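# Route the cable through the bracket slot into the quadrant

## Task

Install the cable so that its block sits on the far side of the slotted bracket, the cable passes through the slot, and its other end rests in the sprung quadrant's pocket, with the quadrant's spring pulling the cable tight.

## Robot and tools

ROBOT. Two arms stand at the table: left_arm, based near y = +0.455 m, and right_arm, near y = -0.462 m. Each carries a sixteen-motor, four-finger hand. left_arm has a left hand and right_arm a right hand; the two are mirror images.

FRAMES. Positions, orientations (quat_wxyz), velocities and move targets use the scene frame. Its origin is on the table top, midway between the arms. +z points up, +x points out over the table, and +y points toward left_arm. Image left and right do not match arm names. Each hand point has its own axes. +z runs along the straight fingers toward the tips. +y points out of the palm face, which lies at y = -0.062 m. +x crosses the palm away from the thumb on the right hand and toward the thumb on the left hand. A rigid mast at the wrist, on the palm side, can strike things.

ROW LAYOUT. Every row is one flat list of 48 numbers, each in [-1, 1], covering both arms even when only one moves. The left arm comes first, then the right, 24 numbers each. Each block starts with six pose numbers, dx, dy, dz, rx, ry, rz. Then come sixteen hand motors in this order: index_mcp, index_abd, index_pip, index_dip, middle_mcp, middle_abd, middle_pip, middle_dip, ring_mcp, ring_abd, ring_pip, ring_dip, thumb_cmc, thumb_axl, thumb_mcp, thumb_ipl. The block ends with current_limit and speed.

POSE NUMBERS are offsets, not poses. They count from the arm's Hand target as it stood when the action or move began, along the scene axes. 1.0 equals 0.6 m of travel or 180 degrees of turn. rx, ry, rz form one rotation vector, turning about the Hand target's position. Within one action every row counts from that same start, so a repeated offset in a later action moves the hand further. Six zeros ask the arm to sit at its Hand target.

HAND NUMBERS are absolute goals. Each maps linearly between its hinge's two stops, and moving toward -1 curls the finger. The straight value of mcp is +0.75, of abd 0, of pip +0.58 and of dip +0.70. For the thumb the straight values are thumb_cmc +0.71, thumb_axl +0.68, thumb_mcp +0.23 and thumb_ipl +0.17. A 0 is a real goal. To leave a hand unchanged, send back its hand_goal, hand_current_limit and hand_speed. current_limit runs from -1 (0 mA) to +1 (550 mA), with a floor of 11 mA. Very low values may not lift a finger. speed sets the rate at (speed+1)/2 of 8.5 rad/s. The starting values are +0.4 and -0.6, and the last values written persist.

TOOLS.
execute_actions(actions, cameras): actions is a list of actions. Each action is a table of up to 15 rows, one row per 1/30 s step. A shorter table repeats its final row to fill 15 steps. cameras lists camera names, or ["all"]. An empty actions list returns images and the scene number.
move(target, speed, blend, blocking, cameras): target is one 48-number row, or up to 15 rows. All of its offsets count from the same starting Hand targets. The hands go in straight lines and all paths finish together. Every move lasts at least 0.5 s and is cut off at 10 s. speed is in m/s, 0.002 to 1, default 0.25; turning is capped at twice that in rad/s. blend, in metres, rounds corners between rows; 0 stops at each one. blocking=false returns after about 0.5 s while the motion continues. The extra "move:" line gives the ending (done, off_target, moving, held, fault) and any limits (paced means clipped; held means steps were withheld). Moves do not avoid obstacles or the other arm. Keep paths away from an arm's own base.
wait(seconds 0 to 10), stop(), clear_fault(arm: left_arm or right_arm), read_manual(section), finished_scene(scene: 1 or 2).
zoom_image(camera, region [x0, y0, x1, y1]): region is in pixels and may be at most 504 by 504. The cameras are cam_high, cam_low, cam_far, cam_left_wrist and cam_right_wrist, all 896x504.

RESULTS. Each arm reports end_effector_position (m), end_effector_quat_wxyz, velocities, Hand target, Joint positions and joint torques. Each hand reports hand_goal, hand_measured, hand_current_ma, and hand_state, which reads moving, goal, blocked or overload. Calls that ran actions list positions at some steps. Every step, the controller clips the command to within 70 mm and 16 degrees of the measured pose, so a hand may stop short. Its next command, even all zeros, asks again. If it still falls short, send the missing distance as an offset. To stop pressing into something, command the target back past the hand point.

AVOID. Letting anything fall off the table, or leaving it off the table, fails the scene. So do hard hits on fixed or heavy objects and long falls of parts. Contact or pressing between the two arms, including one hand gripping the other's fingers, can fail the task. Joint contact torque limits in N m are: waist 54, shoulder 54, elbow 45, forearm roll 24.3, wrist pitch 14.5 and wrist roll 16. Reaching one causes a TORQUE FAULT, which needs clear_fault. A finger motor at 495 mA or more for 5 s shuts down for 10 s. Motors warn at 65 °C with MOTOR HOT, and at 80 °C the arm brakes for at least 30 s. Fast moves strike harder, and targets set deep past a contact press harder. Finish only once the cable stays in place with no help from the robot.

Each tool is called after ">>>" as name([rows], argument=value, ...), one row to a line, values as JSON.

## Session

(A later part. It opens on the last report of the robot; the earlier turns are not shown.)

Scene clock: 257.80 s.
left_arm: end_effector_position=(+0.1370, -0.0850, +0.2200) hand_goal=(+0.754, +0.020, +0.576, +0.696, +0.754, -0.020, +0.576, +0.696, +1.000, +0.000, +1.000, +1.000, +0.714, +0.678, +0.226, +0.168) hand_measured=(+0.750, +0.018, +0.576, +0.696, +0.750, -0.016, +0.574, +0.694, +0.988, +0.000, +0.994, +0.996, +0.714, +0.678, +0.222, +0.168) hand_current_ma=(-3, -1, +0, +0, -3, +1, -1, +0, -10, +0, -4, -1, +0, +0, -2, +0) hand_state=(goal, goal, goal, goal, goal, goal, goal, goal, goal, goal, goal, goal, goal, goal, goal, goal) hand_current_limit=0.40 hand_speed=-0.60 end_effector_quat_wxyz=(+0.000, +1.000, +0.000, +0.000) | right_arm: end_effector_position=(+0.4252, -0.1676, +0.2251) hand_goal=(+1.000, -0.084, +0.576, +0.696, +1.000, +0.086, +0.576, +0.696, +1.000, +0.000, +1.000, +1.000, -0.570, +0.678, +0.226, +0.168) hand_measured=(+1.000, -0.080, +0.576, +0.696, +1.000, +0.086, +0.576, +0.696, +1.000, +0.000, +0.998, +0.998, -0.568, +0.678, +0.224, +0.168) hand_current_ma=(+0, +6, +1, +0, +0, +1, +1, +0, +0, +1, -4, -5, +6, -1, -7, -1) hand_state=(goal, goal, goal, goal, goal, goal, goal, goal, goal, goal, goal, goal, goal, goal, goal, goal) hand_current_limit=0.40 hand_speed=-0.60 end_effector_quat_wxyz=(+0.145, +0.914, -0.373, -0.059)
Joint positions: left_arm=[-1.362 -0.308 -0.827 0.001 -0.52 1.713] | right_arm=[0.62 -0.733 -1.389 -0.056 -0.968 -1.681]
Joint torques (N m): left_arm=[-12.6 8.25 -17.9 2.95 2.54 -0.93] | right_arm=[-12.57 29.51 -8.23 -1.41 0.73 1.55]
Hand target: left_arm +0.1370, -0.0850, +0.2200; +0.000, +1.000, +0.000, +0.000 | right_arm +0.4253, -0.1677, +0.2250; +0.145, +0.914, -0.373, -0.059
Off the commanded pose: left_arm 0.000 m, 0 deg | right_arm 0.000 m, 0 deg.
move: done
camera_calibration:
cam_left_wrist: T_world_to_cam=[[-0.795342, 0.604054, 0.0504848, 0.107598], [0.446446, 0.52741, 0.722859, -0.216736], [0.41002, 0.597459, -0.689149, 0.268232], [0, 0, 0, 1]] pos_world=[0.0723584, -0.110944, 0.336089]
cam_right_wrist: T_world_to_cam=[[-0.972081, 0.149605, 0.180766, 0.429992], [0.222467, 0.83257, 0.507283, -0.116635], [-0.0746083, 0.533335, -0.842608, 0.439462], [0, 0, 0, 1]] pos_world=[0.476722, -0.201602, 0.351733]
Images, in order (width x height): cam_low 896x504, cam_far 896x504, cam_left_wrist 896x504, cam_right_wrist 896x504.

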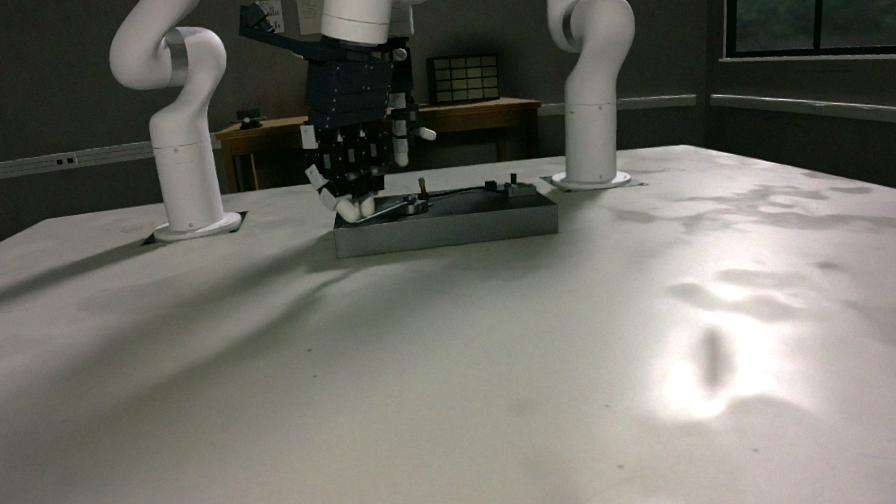

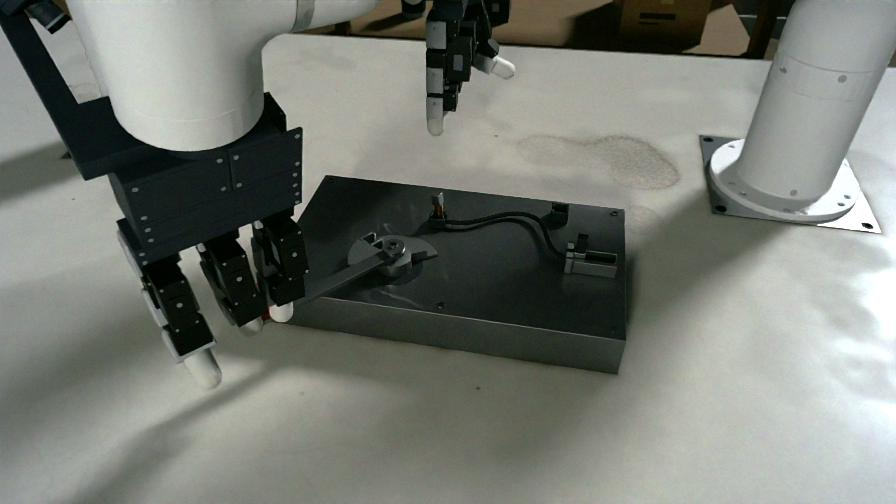

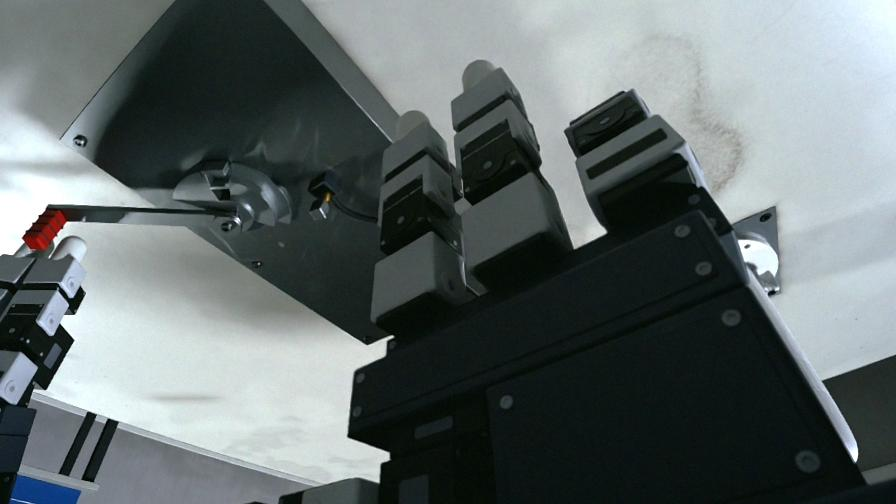

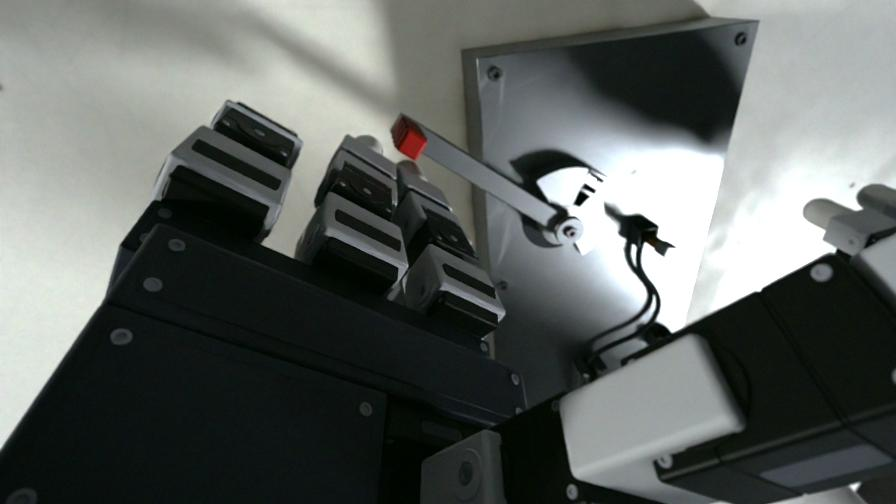

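>>> move(target=[0,0,0,0,0,0,0.754,0.02,0.576,0.696,0.754,-0.02,0.576,0.696,1,0,1,1,0.714,0.678,0.226,0.168,0.4,-0.6,-0.0233,-0.0238,0,0,0,0,1,-0.085,0.576,0.696,1,0.085,0.576,0.696,1,0,1,1,-0.571,0.678,0.226,0.168,0.6,-0.6], speed=0.05, cameras=["cam_low","cam_far","cam_right_wrist"])

>>> zoom_image(camera="cam_low", region=[300, 130, 440, 240])

>>> zoom_image(camera="cam_right_wrist", region=[320, 0, 620, 230])

Scene clock: 260.13 s.
left_arm: end_effector_position=(+0.1370, -0.0850, +0.2200) hand_goal=(+0.754, +0.020, +0.576, +0.696, +0.754, -0.020, +0.576, +0.696, +1.000, +0.000, +1.000, +1.000, +0.714, +0.678, +0.226, +0.168) hand_measured=(+0.750, +0.018, +0.576, +0.696, +0.750, -0.016, +0.574, +0.694, +0.988, +0.000, +0.994, +0.996, +0.714, +0.678, +0.222, +0.168) hand_current_ma=(-3, -1, +0, +0, -3, +1, -1, +0, -10, +0, -4, -1, +0, +0, -2, +0) hand_state=(goal, goal, goal, goal, goal, goal, goal, goal, goal, goal, goal, goal, goal, goal, goal, goal) hand_current_limit=0.40 hand_speed=-0.60 end_effector_quat_wxyz=(+0.000, +1.000, +0.000, +0.000) | right_arm: end_effector_position=(+0.4113, -0.1819, +0.2250) hand_goal=(+1.000, -0.084, +0.576, +0.696, +1.000, +0.086, +0.576, +0.696, +1.000, +0.000, +1.000, +1.000, -0.570, +0.678, +0.226, +0.168) hand_measured=(+1.000, -0.068, +0.614, +0.710, +1.000, +0.086, +0.576, +0.696, +1.000, +0.000, +0.998, +0.998, -0.568, +0.678, +0.224, +0.168) hand_current_ma=(+1, +40, +123, +38, +0, -1, +1, +0, +0, +1, -4, -5, +6, -1, -7, -1) hand_state=(goal, goal, blocked, goal, goal, goal, goal, goal, goal, goal, goal, goal, goal, goal, goal, goal) hand_current_limit=0.60 hand_speed=-0.60 end_effector_quat_wxyz=(+0.145, +0.914, -0.373, -0.059)
Joint positions: left_arm=[-1.362 -0.308 -0.827 0.001 -0.52 1.713] | right_arm=[0.615 -0.691 -1.318 -0.059 -0.939 -1.683]
Joint torques (N m): left_arm=[-12.73 8.12 -18.33 3.39 2.46 -0.93] | right_arm=[-12.52 49.87 -6.52 -2.05 0.28 -1.45]
Hand target: left_arm +0.1370, -0.0850, +0.2200; +0.000, +1.000, +0.000, +0.000 | right_arm +0.4113, -0.1819, +0.2250; +0.145, +0.914, -0.373, -0.059
Off the commanded pose: left_arm 0.000 m, 0 deg | right_arm 0.000 m, 0 deg.
move: done
camera_calibration:
cam_right_wrist: T_world_to_cam=[[-0.972083, 0.149612, 0.180753, 0.418528], [0.22246, 0.832614, 0.507213, -0.101577], [-0.0746127, 0.533263, -0.842652, 0.446046], [0, 0, 0, 1]] pos_world=[0.462722, -0.215902, 0.351733]
Images, in order (width x height): cam_low 896x504, cam_far 896x504, cam_right_wrist 896x504.

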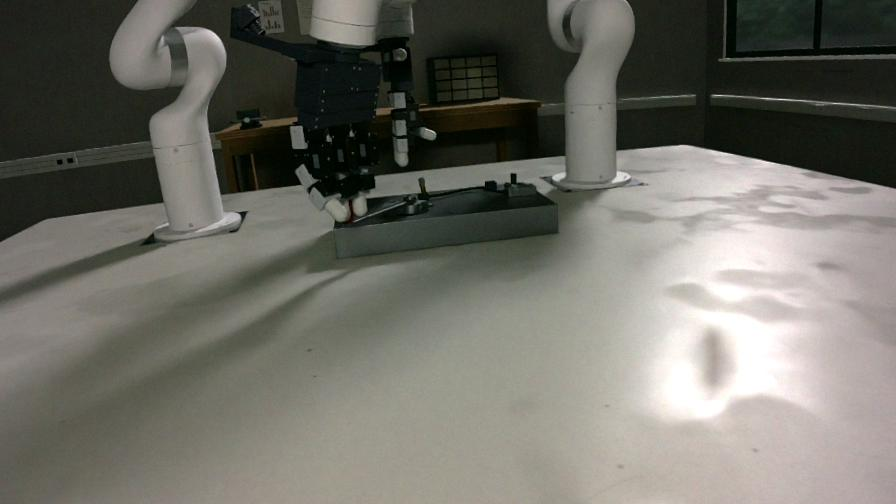

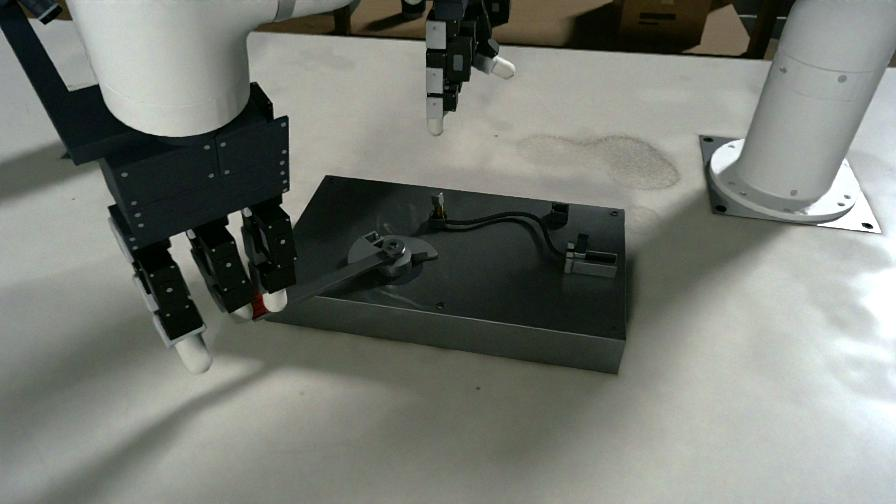

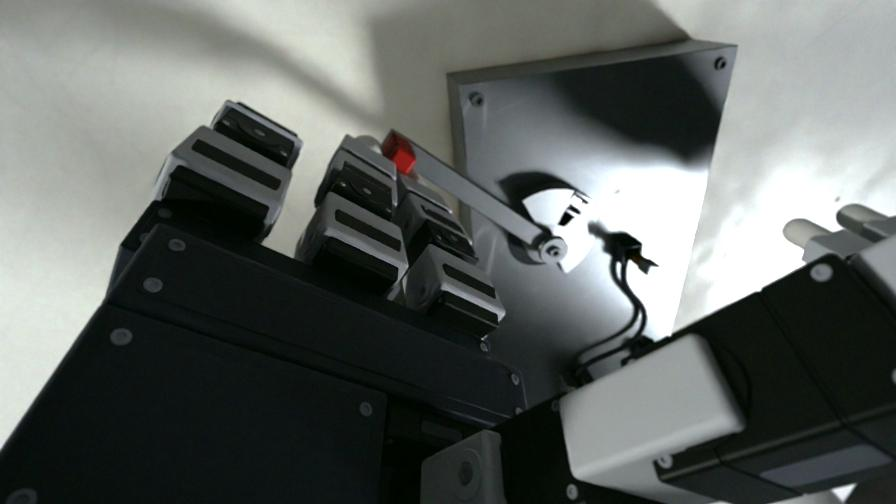

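Scaled by 3.600 from the camera's 896x504 image, which has a finer 1280x720 frame.

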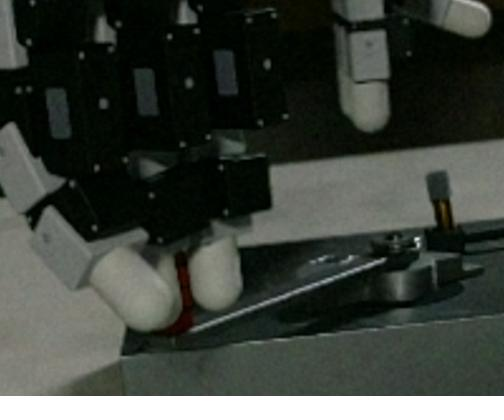

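Scaled by 1.680 from the camera's 896x504 image, which has a finer 1280x720 frame.

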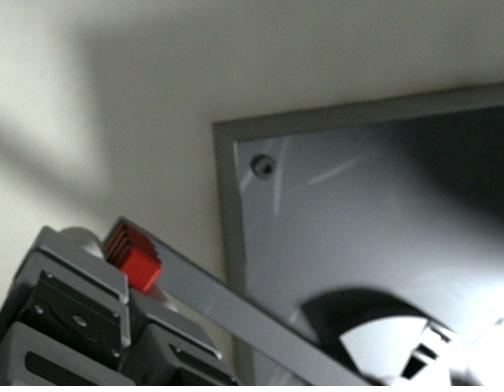

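>>> move([
  [0,0,0,0,0,0,0.754,0.02,0.576,0.696,0.754,-0.02,0.576,0.696,1,0,1,1,0.714,0.678,0.226,0.168,0.4,-0.6,-0.0355,-0.0102,0,0,0,-0.0422,1,-0.085,0.576,0.696,1,0.085,0.576,0.696,1,0,1,1,-0.571,0.678,0.226,0.168,0.8,-0.6],
  [0,0,0,0,0,0,0.754,0.02,0.576,0.696,0.754,-0.02,0.576,0.696,1,0,1,1,0.714,0.678,0.226,0.168,0.4,-0.6,-0.0738,-0.0157,0,0,0,-0.0867,1,-0.085,0.576,0.696,1,0.085,0.576,0.696,1,0,1,1,-0.571,0.678,0.226,0.168,0.8,-0.6],
], speed=0.05, blend=0.01, cameras=["cam_low","cam_far","cam_right_wrist"])

>>> zoom_image(camera="cam_low", region=[300, 130, 440, 240])

>>> zoom_image(camera="cam_right_wrist", region=[320, 50, 620, 280])

Scene clock: 265.30 s.
left_arm: end_effector_position=(+0.1370, -0.0850, +0.2200) hand_goal=(+0.754, +0.020, +0.576, +0.696, +0.754, -0.020, +0.576, +0.696, +1.000, +0.000, +1.000, +1.000, +0.714, +0.678, +0.226, +0.168) hand_measured=(+0.750, +0.018, +0.576, +0.696, +0.750, -0.016, +0.574, +0.694, +0.988, +0.000, +0.994, +0.996, +0.714, +0.678, +0.222, +0.168) hand_current_ma=(-3, -1, +0, +0, -3, +1, -1, +0, -10, +0, -4, -1, +0, +0, -2, +0) hand_state=(goal, goal, goal, goal, goal, goal, goal, goal, goal, goal, goal, goal, goal, goal, goal, goal) hand_current_limit=0.40 hand_speed=-0.60 end_effector_quat_wxyz=(+0.000, +1.000, +0.000, +0.000) | right_arm: end_effector_position=(+0.3670, -0.1914, +0.2250) hand_goal=(+1.000, -0.084, +0.576, +0.696, +1.000, +0.086, +0.576, +0.696, +1.000, +0.000, +1.000, +1.000, -0.570, +0.678, +0.226, +0.168) hand_measured=(+1.000, -0.062, +0.616, +0.712, +1.000, +0.082, +0.578, +0.696, +1.000, +0.000, +0.998, +0.998, -0.568, +0.678, +0.224, +0.168) hand_current_ma=(+1, +59, +134, +42, +0, -7, +4, +0, +0, +1, -4, -5, +5, -1, -7, -1) hand_state=(goal, blocked, blocked, goal, goal, goal, goal, goal, goal, goal, goal, goal, goal, goal, goal, goal) hand_current_limit=0.80 hand_speed=-0.60 end_effector_quat_wxyz=(+0.136, +0.855, -0.494, -0.078)
Joint positions: left_arm=[-1.362 -0.308 -0.827 0.001 -0.52 1.713] | right_arm=[0.577 -0.595 -1.162 0.032 -0.88 -1.515]
Joint torques (N m): left_arm=[-12.86 6.6 -18.22 2.82 2.43 -0.99] | right_arm=[-13.33 44.58 -5.7 1.73 0.13 1.38]
Hand target: left_arm +0.1370, -0.0850, +0.2200; +0.000, +1.000, +0.000, +0.000 | right_arm +0.3670, -0.1914, +0.2250; +0.136, +0.855, -0.494, -0.078
Off the commanded pose: left_arm 0.000 m, 0 deg | right_arm 0.000 m, 0 deg.
move: done
camera_calibration:
cam_right_wrist: T_world_to_cam=[[-0.896045, 0.405483, 0.180795, 0.397938], [0.438168, 0.742115, 0.507223, -0.180328], [0.0714993, 0.533713, -0.842638, 0.394252], [0, 0, 0, 1]] pos_world=[0.407395, -0.23795, 0.351733]
Images, in order (width x height): cam_low 896x504, cam_far 896x504, cam_right_wrist 896x504.

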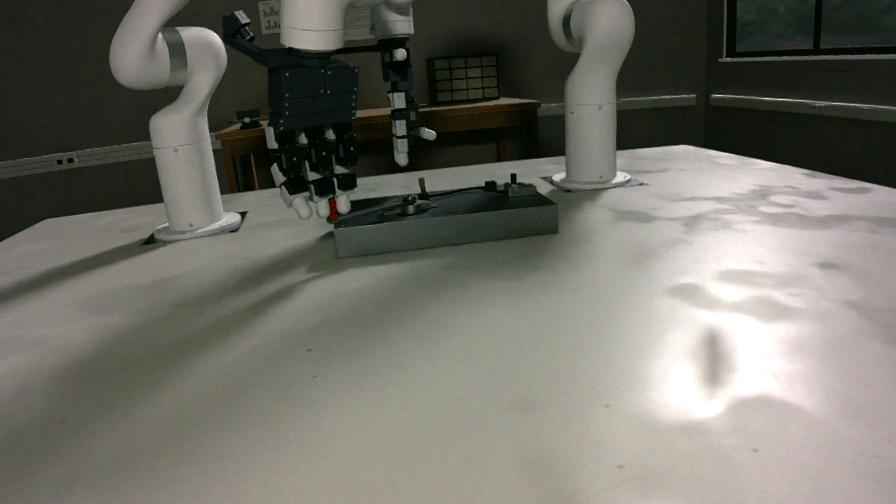

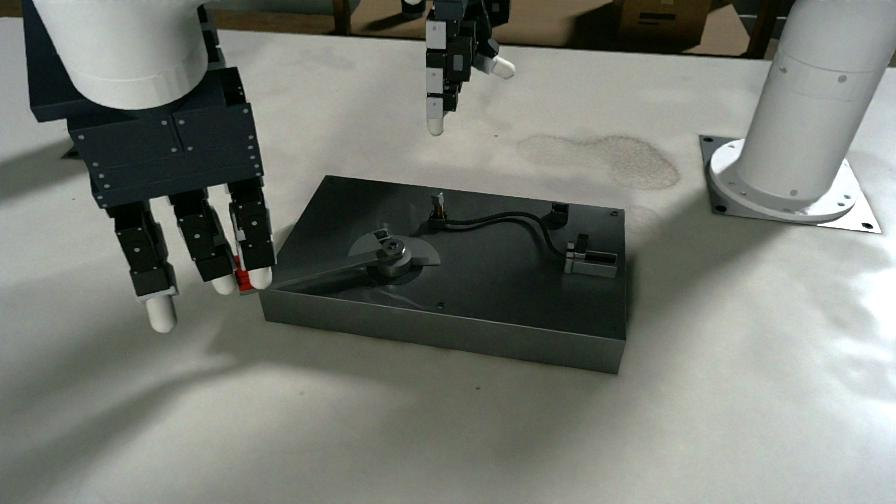

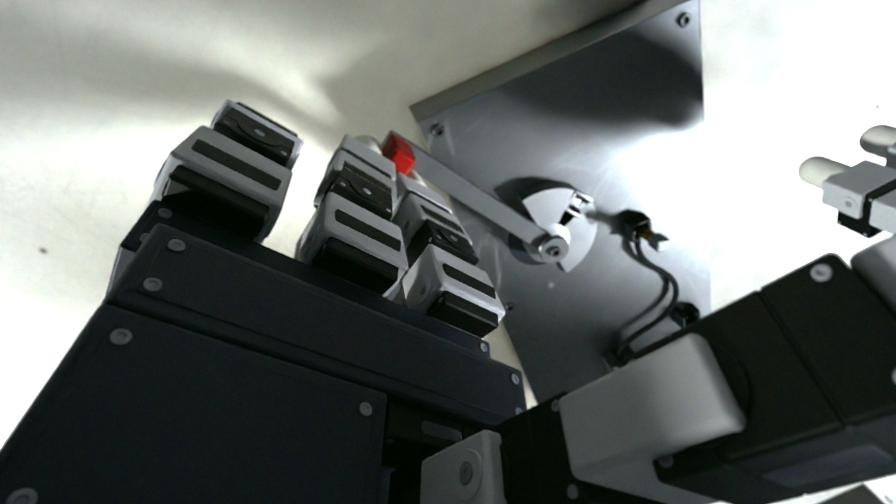

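Scaled by 3.600 from the camera's 896x504 image, which has a finer 1280x720 frame.

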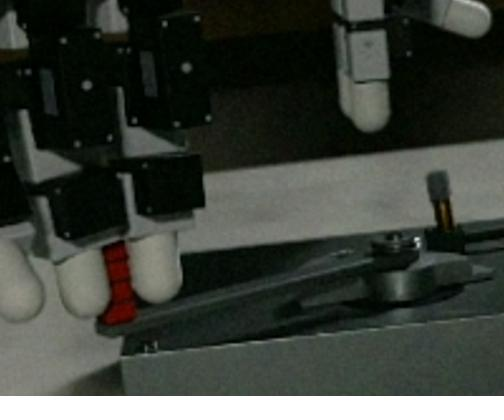

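Scaled by 1.680 from the camera's 896x504 image, which has a finer 1280x720 frame.

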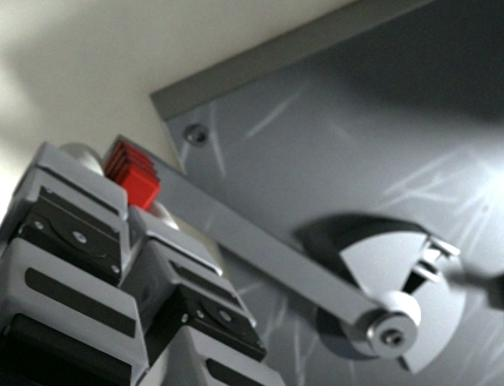

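>>> move([
  [0.1,0.1,0.1,0,0,0.5,0.754,0.05,0.576,0.696,0.754,-0.05,0.576,0.696,1,0,1,1,0.714,0.678,0.226,0.168,0.4,-0.6,0,0,0,0,0,0,1,-0.085,0.576,0.696,1,0.085,0.576,0.696,1,0,1,1,-0.571,0.678,0.226,0.168,0.8,-0.6],
  [0.225,0.3,0.1,0,0,1.0,0.754,0.05,0.576,0.696,0.754,-0.05,0.576,0.696,1,0,1,1,0.714,0.678,0.226,0.168,0.4,-0.6,0,0,0,0,0,0,1,-0.085,0.576,0.696,1,0.085,0.576,0.696,1,0,1,1,-0.571,0.678,0.226,0.168,0.8,-0.6],
], speed=0.5, blend=0.05, cameras=["cam_low","cam_far","cam_left_wrist"])

>>> zoom_image(camera="cam_left_wrist", region=[200, 0, 600, 400])

Scene clock: 272.17 s.
left_arm: end_effector_position=(+0.2720, +0.0950, +0.2800) hand_goal=(+0.754, +0.050, +0.576, +0.696, +0.754, -0.050, +0.576, +0.696, +1.000, +0.000, +1.000, +1.000, +0.714, +0.678, +0.226, +0.168) hand_measured=(+0.750, +0.046, +0.576, +0.696, +0.750, -0.046, +0.574, +0.694, +0.988, +0.000, +0.994, +0.996, +0.714, +0.678, +0.222, +0.168) hand_current_ma=(-2, -1, +0, +0, -2, +1, -1, +0, -10, +0, -4, -1, +0, +0, -2, +0) hand_state=(goal, goal, goal, goal, goal, goal, goal, goal, goal, goal, goal, goal, goal, goal, goal, goal) hand_current_limit=0.40 hand_speed=-0.60 end_effector_quat_wxyz=(+0.000, +0.000, +1.000, +0.000) | right_arm: end_effector_position=(+0.3670, -0.1914, +0.2250) hand_goal=(+1.000, -0.084, +0.576, +0.696, +1.000, +0.086, +0.576, +0.696, +1.000, +0.000, +1.000, +1.000, -0.570, +0.678, +0.226, +0.168) hand_measured=(+1.000, -0.062, +0.616, +0.712, +1.000, +0.082, +0.578, +0.696, +1.000, +0.000, +0.998, +0.998, -0.568, +0.678, +0.224, +0.168) hand_current_ma=(+1, +59, +135, +42, +0, -7, +4, +0, +0, +1, -4, -5, +5, -1, -7, -1) hand_state=(goal, blocked, blocked, goal, goal, goal, goal, goal, goal, goal, goal, goal, goal, goal, goal, goal) hand_current_limit=0.80 hand_speed=-0.60 end_effector_quat_wxyz=(+0.136, +0.855, -0.494, -0.078)
Joint positions: left_arm=[-1 -0.318 -1.004 -0.001 -0.686 -1.065] | right_arm=[0.577 -0.595 -1.162 0.033 -0.88 -1.515]
Joint torques (N m): left_arm=[12.9 30.76 -8.55 3.48 2.38 -1.05] | right_arm=[-13.17 45.66 -6.17 1.66 0.04 1.36]
Hand target: left_arm +0.2720, +0.0950, +0.2800; +0.000, +0.000, +1.000, +0.000 | right_arm +0.3670, -0.1914, +0.2250; +0.136, +0.855, -0.494, -0.078
Off the commanded pose: left_arm 0.000 m, 0 deg | right_arm 0.000 m, 0 deg.
move: done
camera_calibration:
cam_left_wrist: T_world_to_cam=[[0.795283, -0.604134, 0.0504741, -0.214731], [-0.446476, -0.527346, 0.722887, -0.0722014], [-0.410103, -0.597435, -0.689121, 0.483308], [0, 0, 0, 1]] pos_world=[0.336741, 0.120944, 0.39609]
Images, in order (width x height): cam_low 896x504, cam_far 896x504, cam_left_wrist 896x504.

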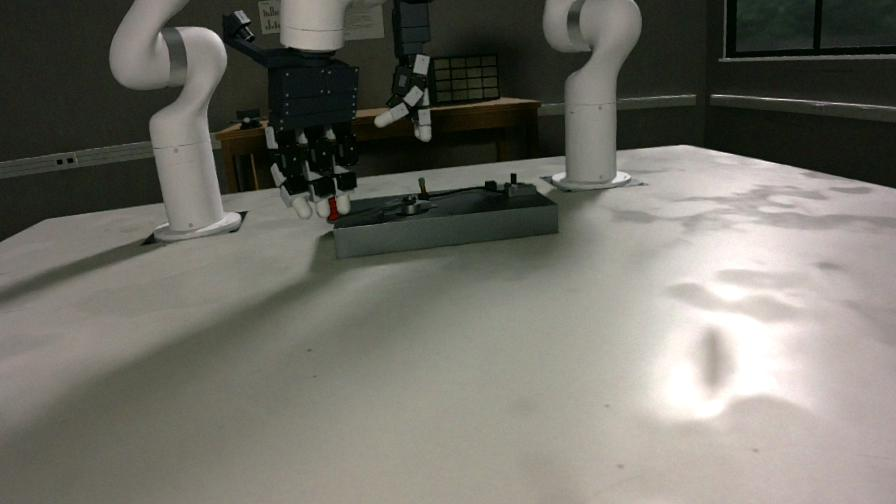

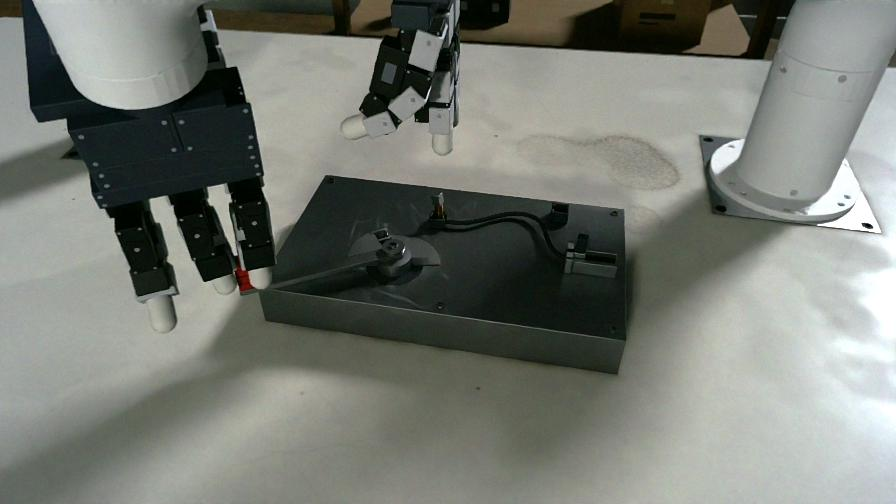

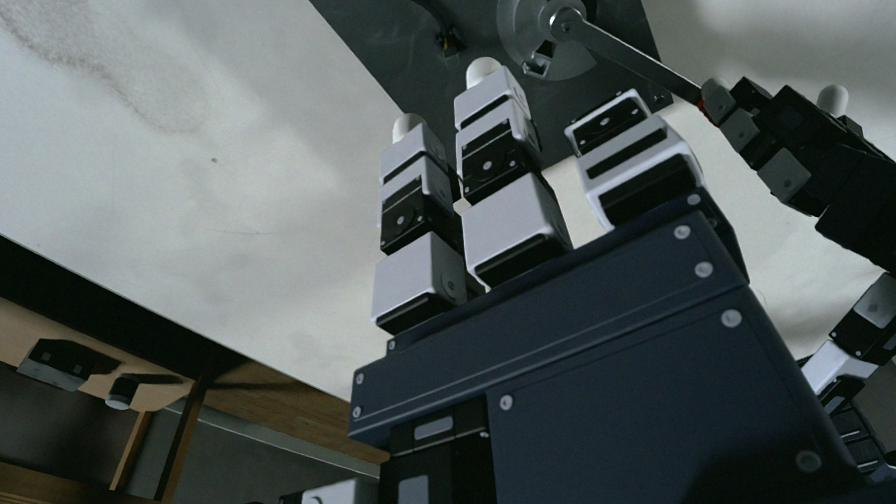

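Scaled by 1.260 from the camera's 896x504 image, which has a finer 1280x720 frame.

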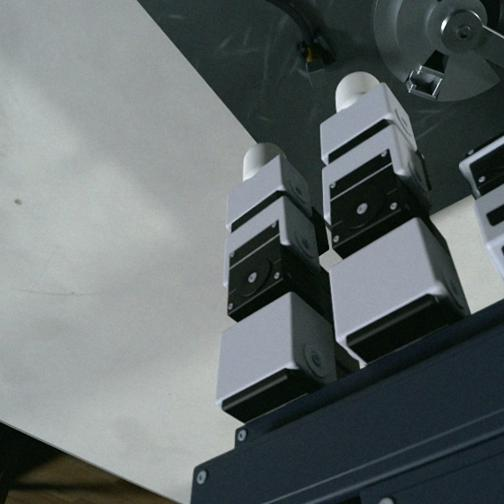

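>>> move([
  [0,0,0,0,0,0,0.754,0.05,0.576,0.696,0.754,-0.05,0.576,0.696,1,0,1,1,0.714,0.678,0.226,0.168,0.4,-0.6,-0.0388,0,0,0,0,-0.0444,1,-0.085,0.576,0.696,1,0.085,0.576,0.696,1,0,1,1,-0.571,0.678,0.226,0.168,0.8,-0.6],
  [0,0,0,0,0,0,0.754,0.05,0.576,0.696,0.754,-0.05,0.576,0.696,1,0,1,1,0.714,0.678,0.226,0.168,0.4,-0.6,-0.0772,0.0055,0,0,0,-0.0889,1,-0.085,0.576,0.696,1,0.085,0.576,0.696,1,0,1,1,-0.571,0.678,0.226,0.168,0.8,-0.6],
  [0,0,0,0,0,0,0.754,0.05,0.576,0.696,0.754,-0.05,0.576,0.696,1,0,1,1,0.714,0.678,0.226,0.168,0.4,-0.6,-0.1145,0.016,0,0,0,-0.1333,1,-0.085,0.576,0.696,1,0.085,0.576,0.696,1,0,1,1,-0.571,0.678,0.226,0.168,0.8,-0.6],
  [0,0,0,0,0,0,0.754,0.05,0.576,0.696,0.754,-0.05,0.576,0.696,1,0,1,1,0.714,0.678,0.226,0.168,0.4,-0.6,-0.15,0.0317,0,0,0,-0.1778,1,-0.085,0.576,0.696,1,0.085,0.576,0.696,1,0,1,1,-0.571,0.678,0.226,0.168,0.8,-0.6],
], speed=0.06, blend=0.006, cameras=["cam_low","cam_far","cam_left_wrist","cam_right_wrist"])

>>> zoom_image(camera="cam_left_wrist", region=[400, 0, 620, 130])

>>> zoom_image(camera="cam_low", region=[300, 130, 440, 240])

Scene clock: 278.57 s.
left_arm: end_effector_position=(+0.2720, +0.0950, +0.2800) hand_goal=(+0.754, +0.050, +0.576, +0.696, +0.754, -0.050, +0.576, +0.696, +1.000, +0.000, +1.000, +1.000, +0.714, +0.678, +0.226, +0.168) hand_measured=(+0.750, +0.046, +0.576, +0.696, +0.750, -0.046, +0.574, +0.694, +0.988, +0.000, +0.994, +0.996, +0.714, +0.678, +0.222, +0.168) hand_current_ma=(-2, -1, +0, +0, -2, +1, -1, +0, -10, +0, -4, -1, +0, +0, -2, +0) hand_state=(goal, goal, goal, goal, goal, goal, goal, goal, goal, goal, goal, goal, goal, goal, goal, goal) hand_current_limit=0.40 hand_speed=-0.60 end_effector_quat_wxyz=(+0.000, +0.000, +1.000, +0.000) | right_arm: end_effector_position=(+0.2770, -0.1724, +0.2250) hand_goal=(+1.000, -0.084, +0.576, +0.696, +1.000, +0.086, +0.576, +0.696, +1.000, +0.000, +1.000, +1.000, -0.570, +0.678, +0.226, +0.168) hand_measured=(+1.000, -0.080, +0.578, +0.698, +1.000, +0.082, +0.578, +0.696, +1.000, +0.000, +0.998, +0.998, -0.568, +0.678, +0.224, +0.168) hand_current_ma=(+0, +7, +5, +5, +0, -8, +5, +1, +0, +1, -4, -5, +5, -1, -7, -1) hand_state=(goal, goal, goal, goal, goal, goal, goal, goal, goal, goal, goal, goal, goal, goal, goal, goal) hand_current_limit=0.80 hand_speed=-0.60 end_effector_quat_wxyz=(+0.109, +0.686, -0.711, -0.113)
Joint positions: left_arm=[-1 -0.318 -1.004 -0.001 -0.686 -1.065] | right_arm=[0.565 -0.39 -0.844 0.275 -0.731 -1.175]
Joint torques (N m): left_arm=[7.37 29.22 -9.17 3.15 2.26 -0.93] | right_arm=[11.87 38.74 -6.46 2.35 0.98 1.57]
Hand target: left_arm +0.2720, +0.0950, +0.2800; +0.000, +0.000, +1.000, +0.000 | right_arm +0.2770, -0.1723, +0.2250; +0.109, +0.686, -0.711, -0.113
Off the commanded pose: left_arm 0.000 m, 0 deg | right_arm 0.000 m, 0 deg.
move: done
camera_calibration:
cam_left_wrist: T_world_to_cam=[[0.795342, -0.604054, 0.0504848, -0.214765], [-0.446446, -0.52741, 0.722859, -0.0721927], [-0.41002, -0.597459, -0.689149, 0.483294], [0, 0, 0, 1]] pos_world=[0.336742, 0.120944, 0.396089]
cam_right_wrist: T_world_to_cam=[[-0.545036, 0.818695, 0.180761, 0.283659], [0.764819, 0.39717, 0.507256, -0.305019], [0.343495, 0.414722, -0.842625, 0.294656], [0, 0, 0, 1]] pos_world=[0.286676, -0.233286, 0.351733]
Images, in order (width x height): cam_low 896x504, cam_far 896x504, cam_left_wrist 896x504, cam_right_wrist 896x504.

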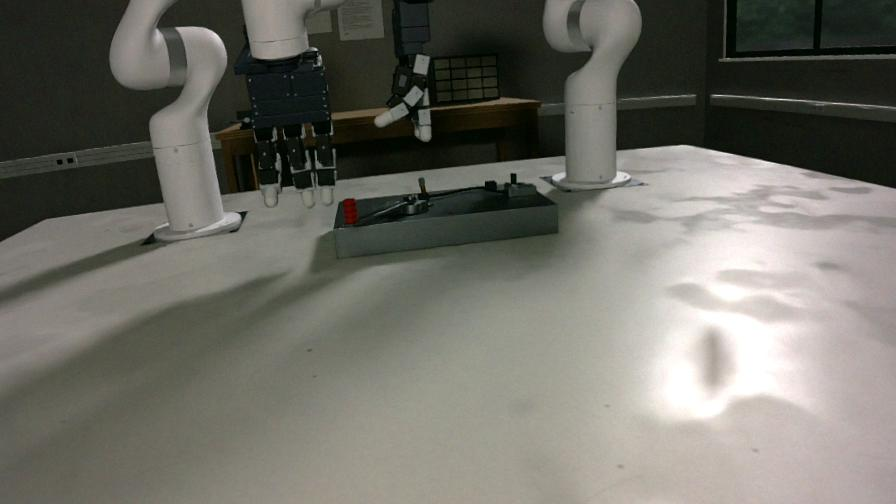

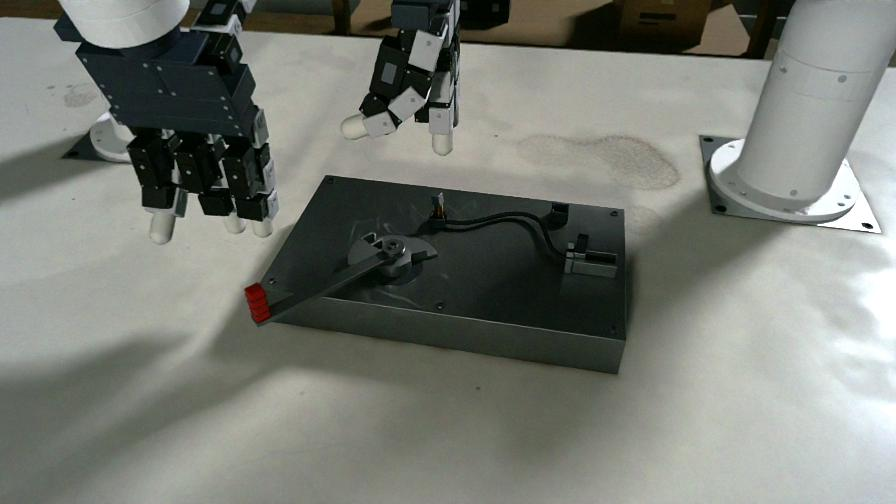

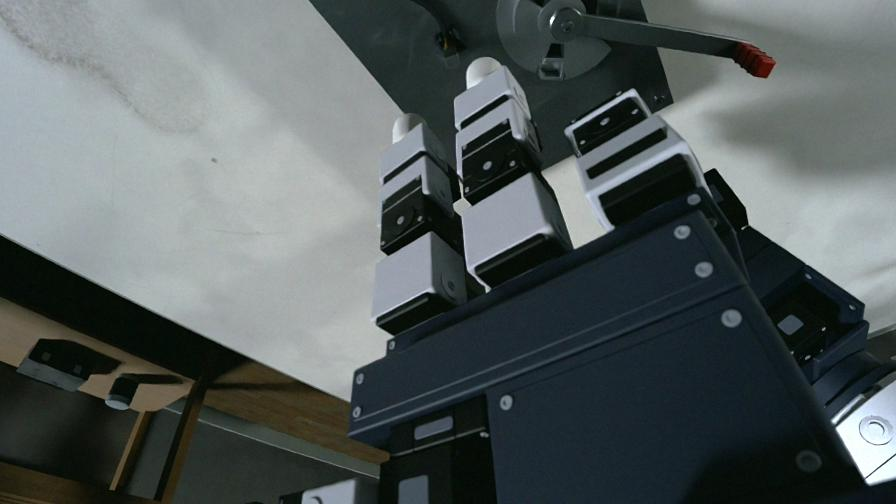

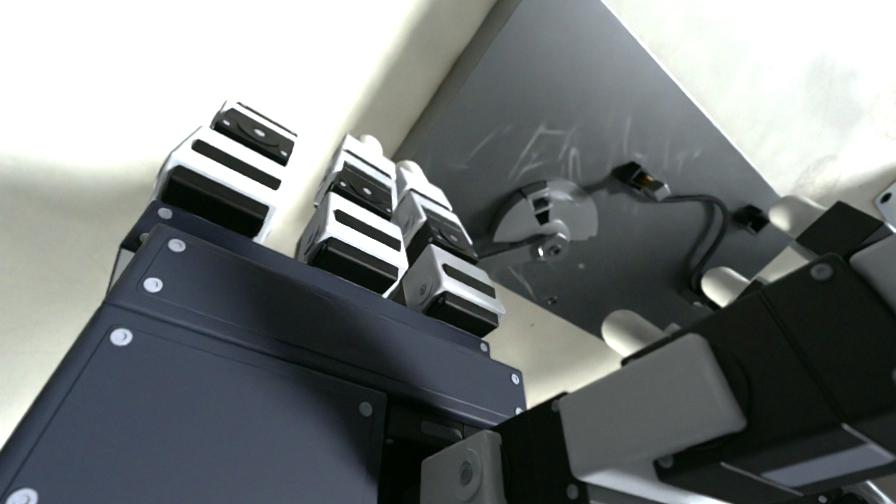

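Scaled by 2.291 from the camera's 896x504 image, which has a finer 1280x720 frame.

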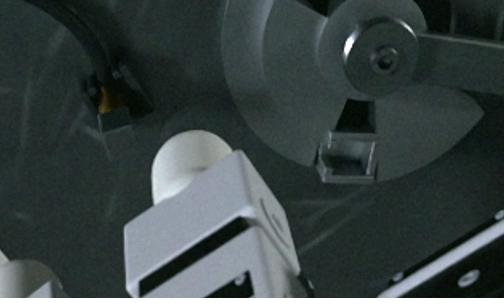

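Scaled by 3.600 from the camera's 896x504 image, which has a finer 1280x720 frame.

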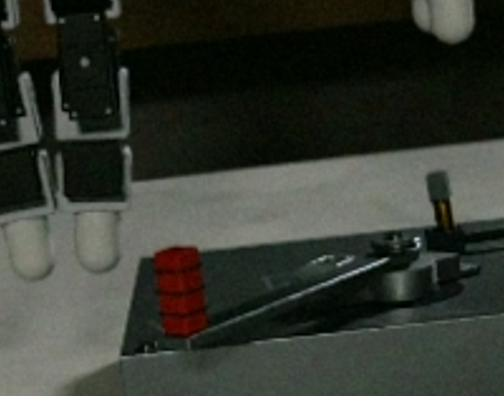

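>>> move([
  [0,0,0,0,0,0,0.754,0.05,0.576,0.696,0.754,-0.05,0.576,0.696,1,0,1,1,0.714,0.678,0.226,0.168,0.4,-0.6,0,0,0.11,0,0,0,1,-0.13,0.576,0.696,1,0.13,0.576,0.696,1,0,1,1,-0.571,0.678,0.226,0.168,0.8,-0.6],
  [0,0,0,0,0,0,0.754,0.05,0.576,0.696,0.754,-0.05,0.576,0.696,1,0,1,1,0.714,0.678,0.226,0.168,0.4,-0.6,0.2475,0.0082,0.11,0,0,0.2644,1,-0.13,0.576,0.696,1,0.13,0.576,0.696,1,0,1,1,-0.571,0.678,0.226,0.168,0.8,-0.6],
  [0,0,0,0,0,0,0.754,0.05,0.576,0.696,0.754,-0.05,0.576,0.696,1,0,1,1,0.714,0.678,0.226,0.168,0.4,-0.6,0.2475,0.0082,0,0,0,0.2644,1,-0.13,0.576,0.696,1,0.13,0.576,0.696,1,0,1,1,-0.571,0.678,0.226,0.168,0.8,-0.6],
], speed=0.2, blend=[0.02,0.02,0], cameras=["cam_low","cam_far","cam_right_wrist"])

>>> zoom_image(camera="cam_right_wrist", region=[320, 50, 470, 200])

>>> zoom_image(camera="cam_low", region=[300, 130, 440, 240])

Scene clock: 284.17 s.
left_arm: end_effector_position=(+0.2720, +0.0950, +0.2800) hand_goal=(+0.754, +0.050, +0.576, +0.696, +0.754, -0.050, +0.576, +0.696, +1.000, +0.000, +1.000, +1.000, +0.714, +0.678, +0.226, +0.168) hand_measured=(+0.750, +0.046, +0.576, +0.696, +0.750, -0.046, +0.574, +0.694, +0.988, +0.000, +0.994, +0.996, +0.714, +0.678, +0.222, +0.168) hand_current_ma=(-2, -1, +0, +0, -2, +1, -1, +0, -10, +0, -4, -1, +0, +0, -2, +0) hand_state=(goal, goal, goal, goal, goal, goal, goal, goal, goal, goal, goal, goal, goal, goal, goal, goal) hand_current_limit=0.40 hand_speed=-0.60 end_effector_quat_wxyz=(+0.000, +0.000, +1.000, +0.000) | right_arm: end_effector_position=(+0.4255, -0.1674, +0.2251) hand_goal=(+1.000, -0.130, +0.576, +0.696, +1.000, +0.130, +0.576, +0.696, +1.000, +0.000, +1.000, +1.000, -0.570, +0.678, +0.226, +0.168) hand_measured=(+1.000, -0.098, +0.578, +0.698, +1.000, +0.096, +0.578, +0.696, +1.000, +0.000, +0.998, +0.998, -0.568, +0.678, +0.224, +0.168) hand_current_ma=(+0, +88, +5, +5, +0, -94, +5, +1, -1, +1, -4, -5, +5, -1, -8, -1) hand_state=(goal, blocked, goal, goal, goal, blocked, goal, goal, goal, goal, goal, goal, goal, goal, goal, goal) hand_current_limit=0.80 hand_speed=-0.60 end_effector_quat_wxyz=(+0.145, +0.914, -0.374, -0.059)
Joint positions: left_arm=[-1 -0.318 -1.004 -0.001 -0.686 -1.065] | right_arm=[0.62 -0.734 -1.391 -0.056 -0.969 -1.681]
Joint torques (N m): left_arm=[1.14 30.32 -8.62 3.32 2.42 -1.08] | right_arm=[12.04 28.88 -16.84 -1.6 0.89 1.44]
Hand target: left_arm +0.2720, +0.0950, +0.2800; +0.000, +0.000, +1.000, +0.000 | right_arm +0.4255, -0.1674, +0.2250; +0.145, +0.914, -0.374, -0.059
Off the commanded pose: left_arm 0.000 m, 0 deg | right_arm 0.000 m, 0 deg.
move: done
camera_calibration:
cam_right_wrist: T_world_to_cam=[[-0.972028, 0.149963, 0.180758, 0.430207], [0.222768, 0.832502, 0.507263, -0.116996], [-0.0744102, 0.53334, -0.842622, 0.439282], [0, 0, 0, 1]] pos_world=[0.476923, -0.201402, 0.351733]
Images, in order (width x height): cam_low 896x504, cam_far 896x504, cam_right_wrist 896x504.

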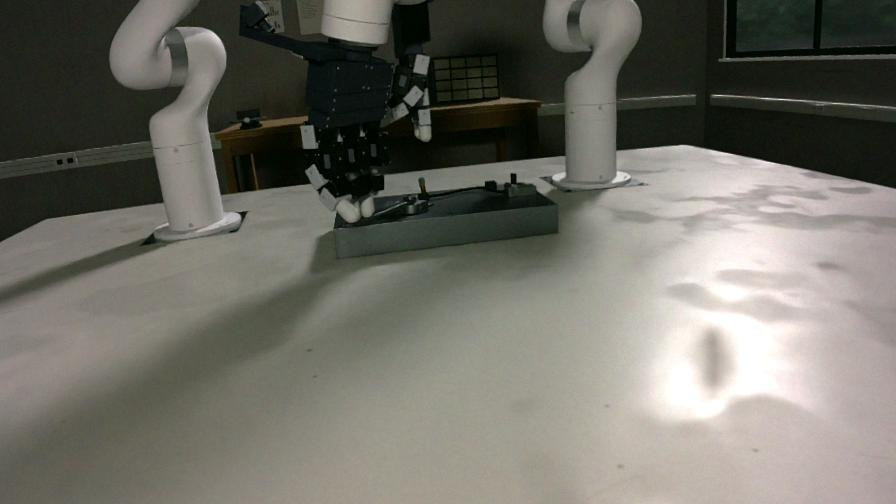

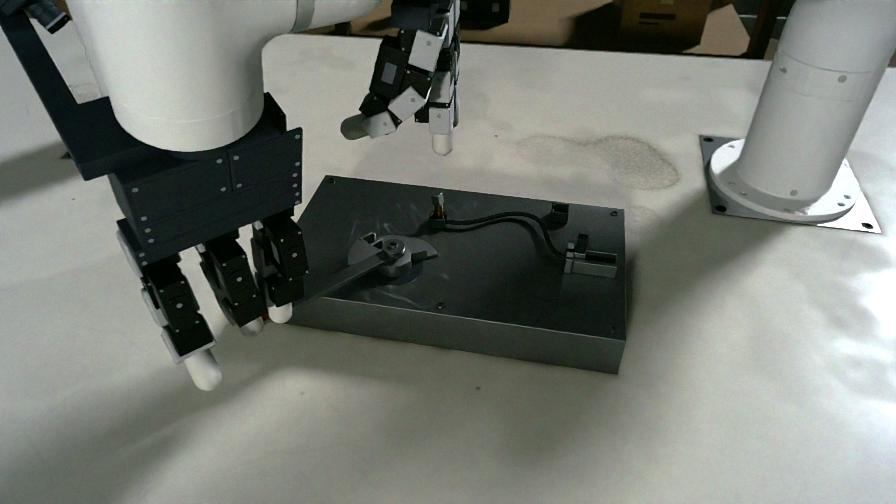

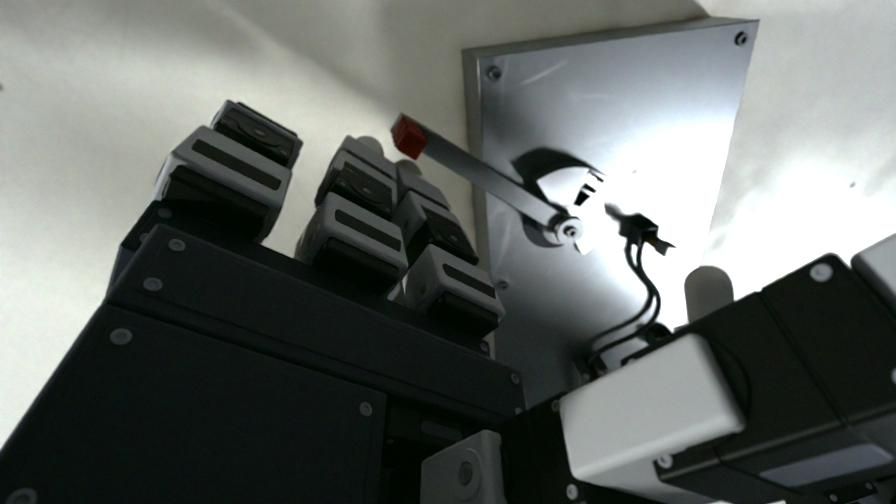

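Scaled by 3.360 from the camera's 896x504 image, which has a finer 1280x720 frame.

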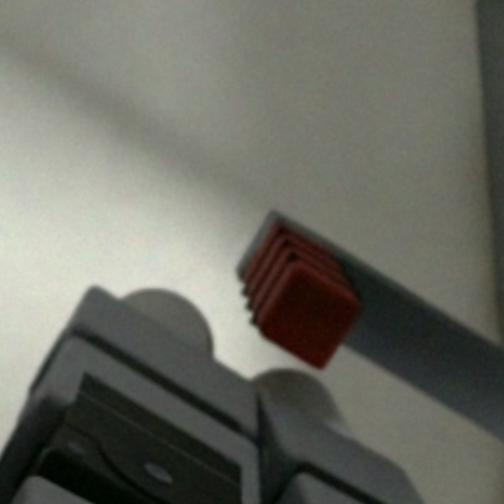

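Scaled by 3.600 from the camera's 896x504 image, which has a finer 1280x720 frame.

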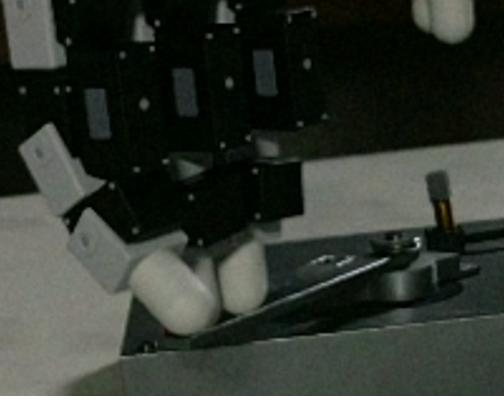

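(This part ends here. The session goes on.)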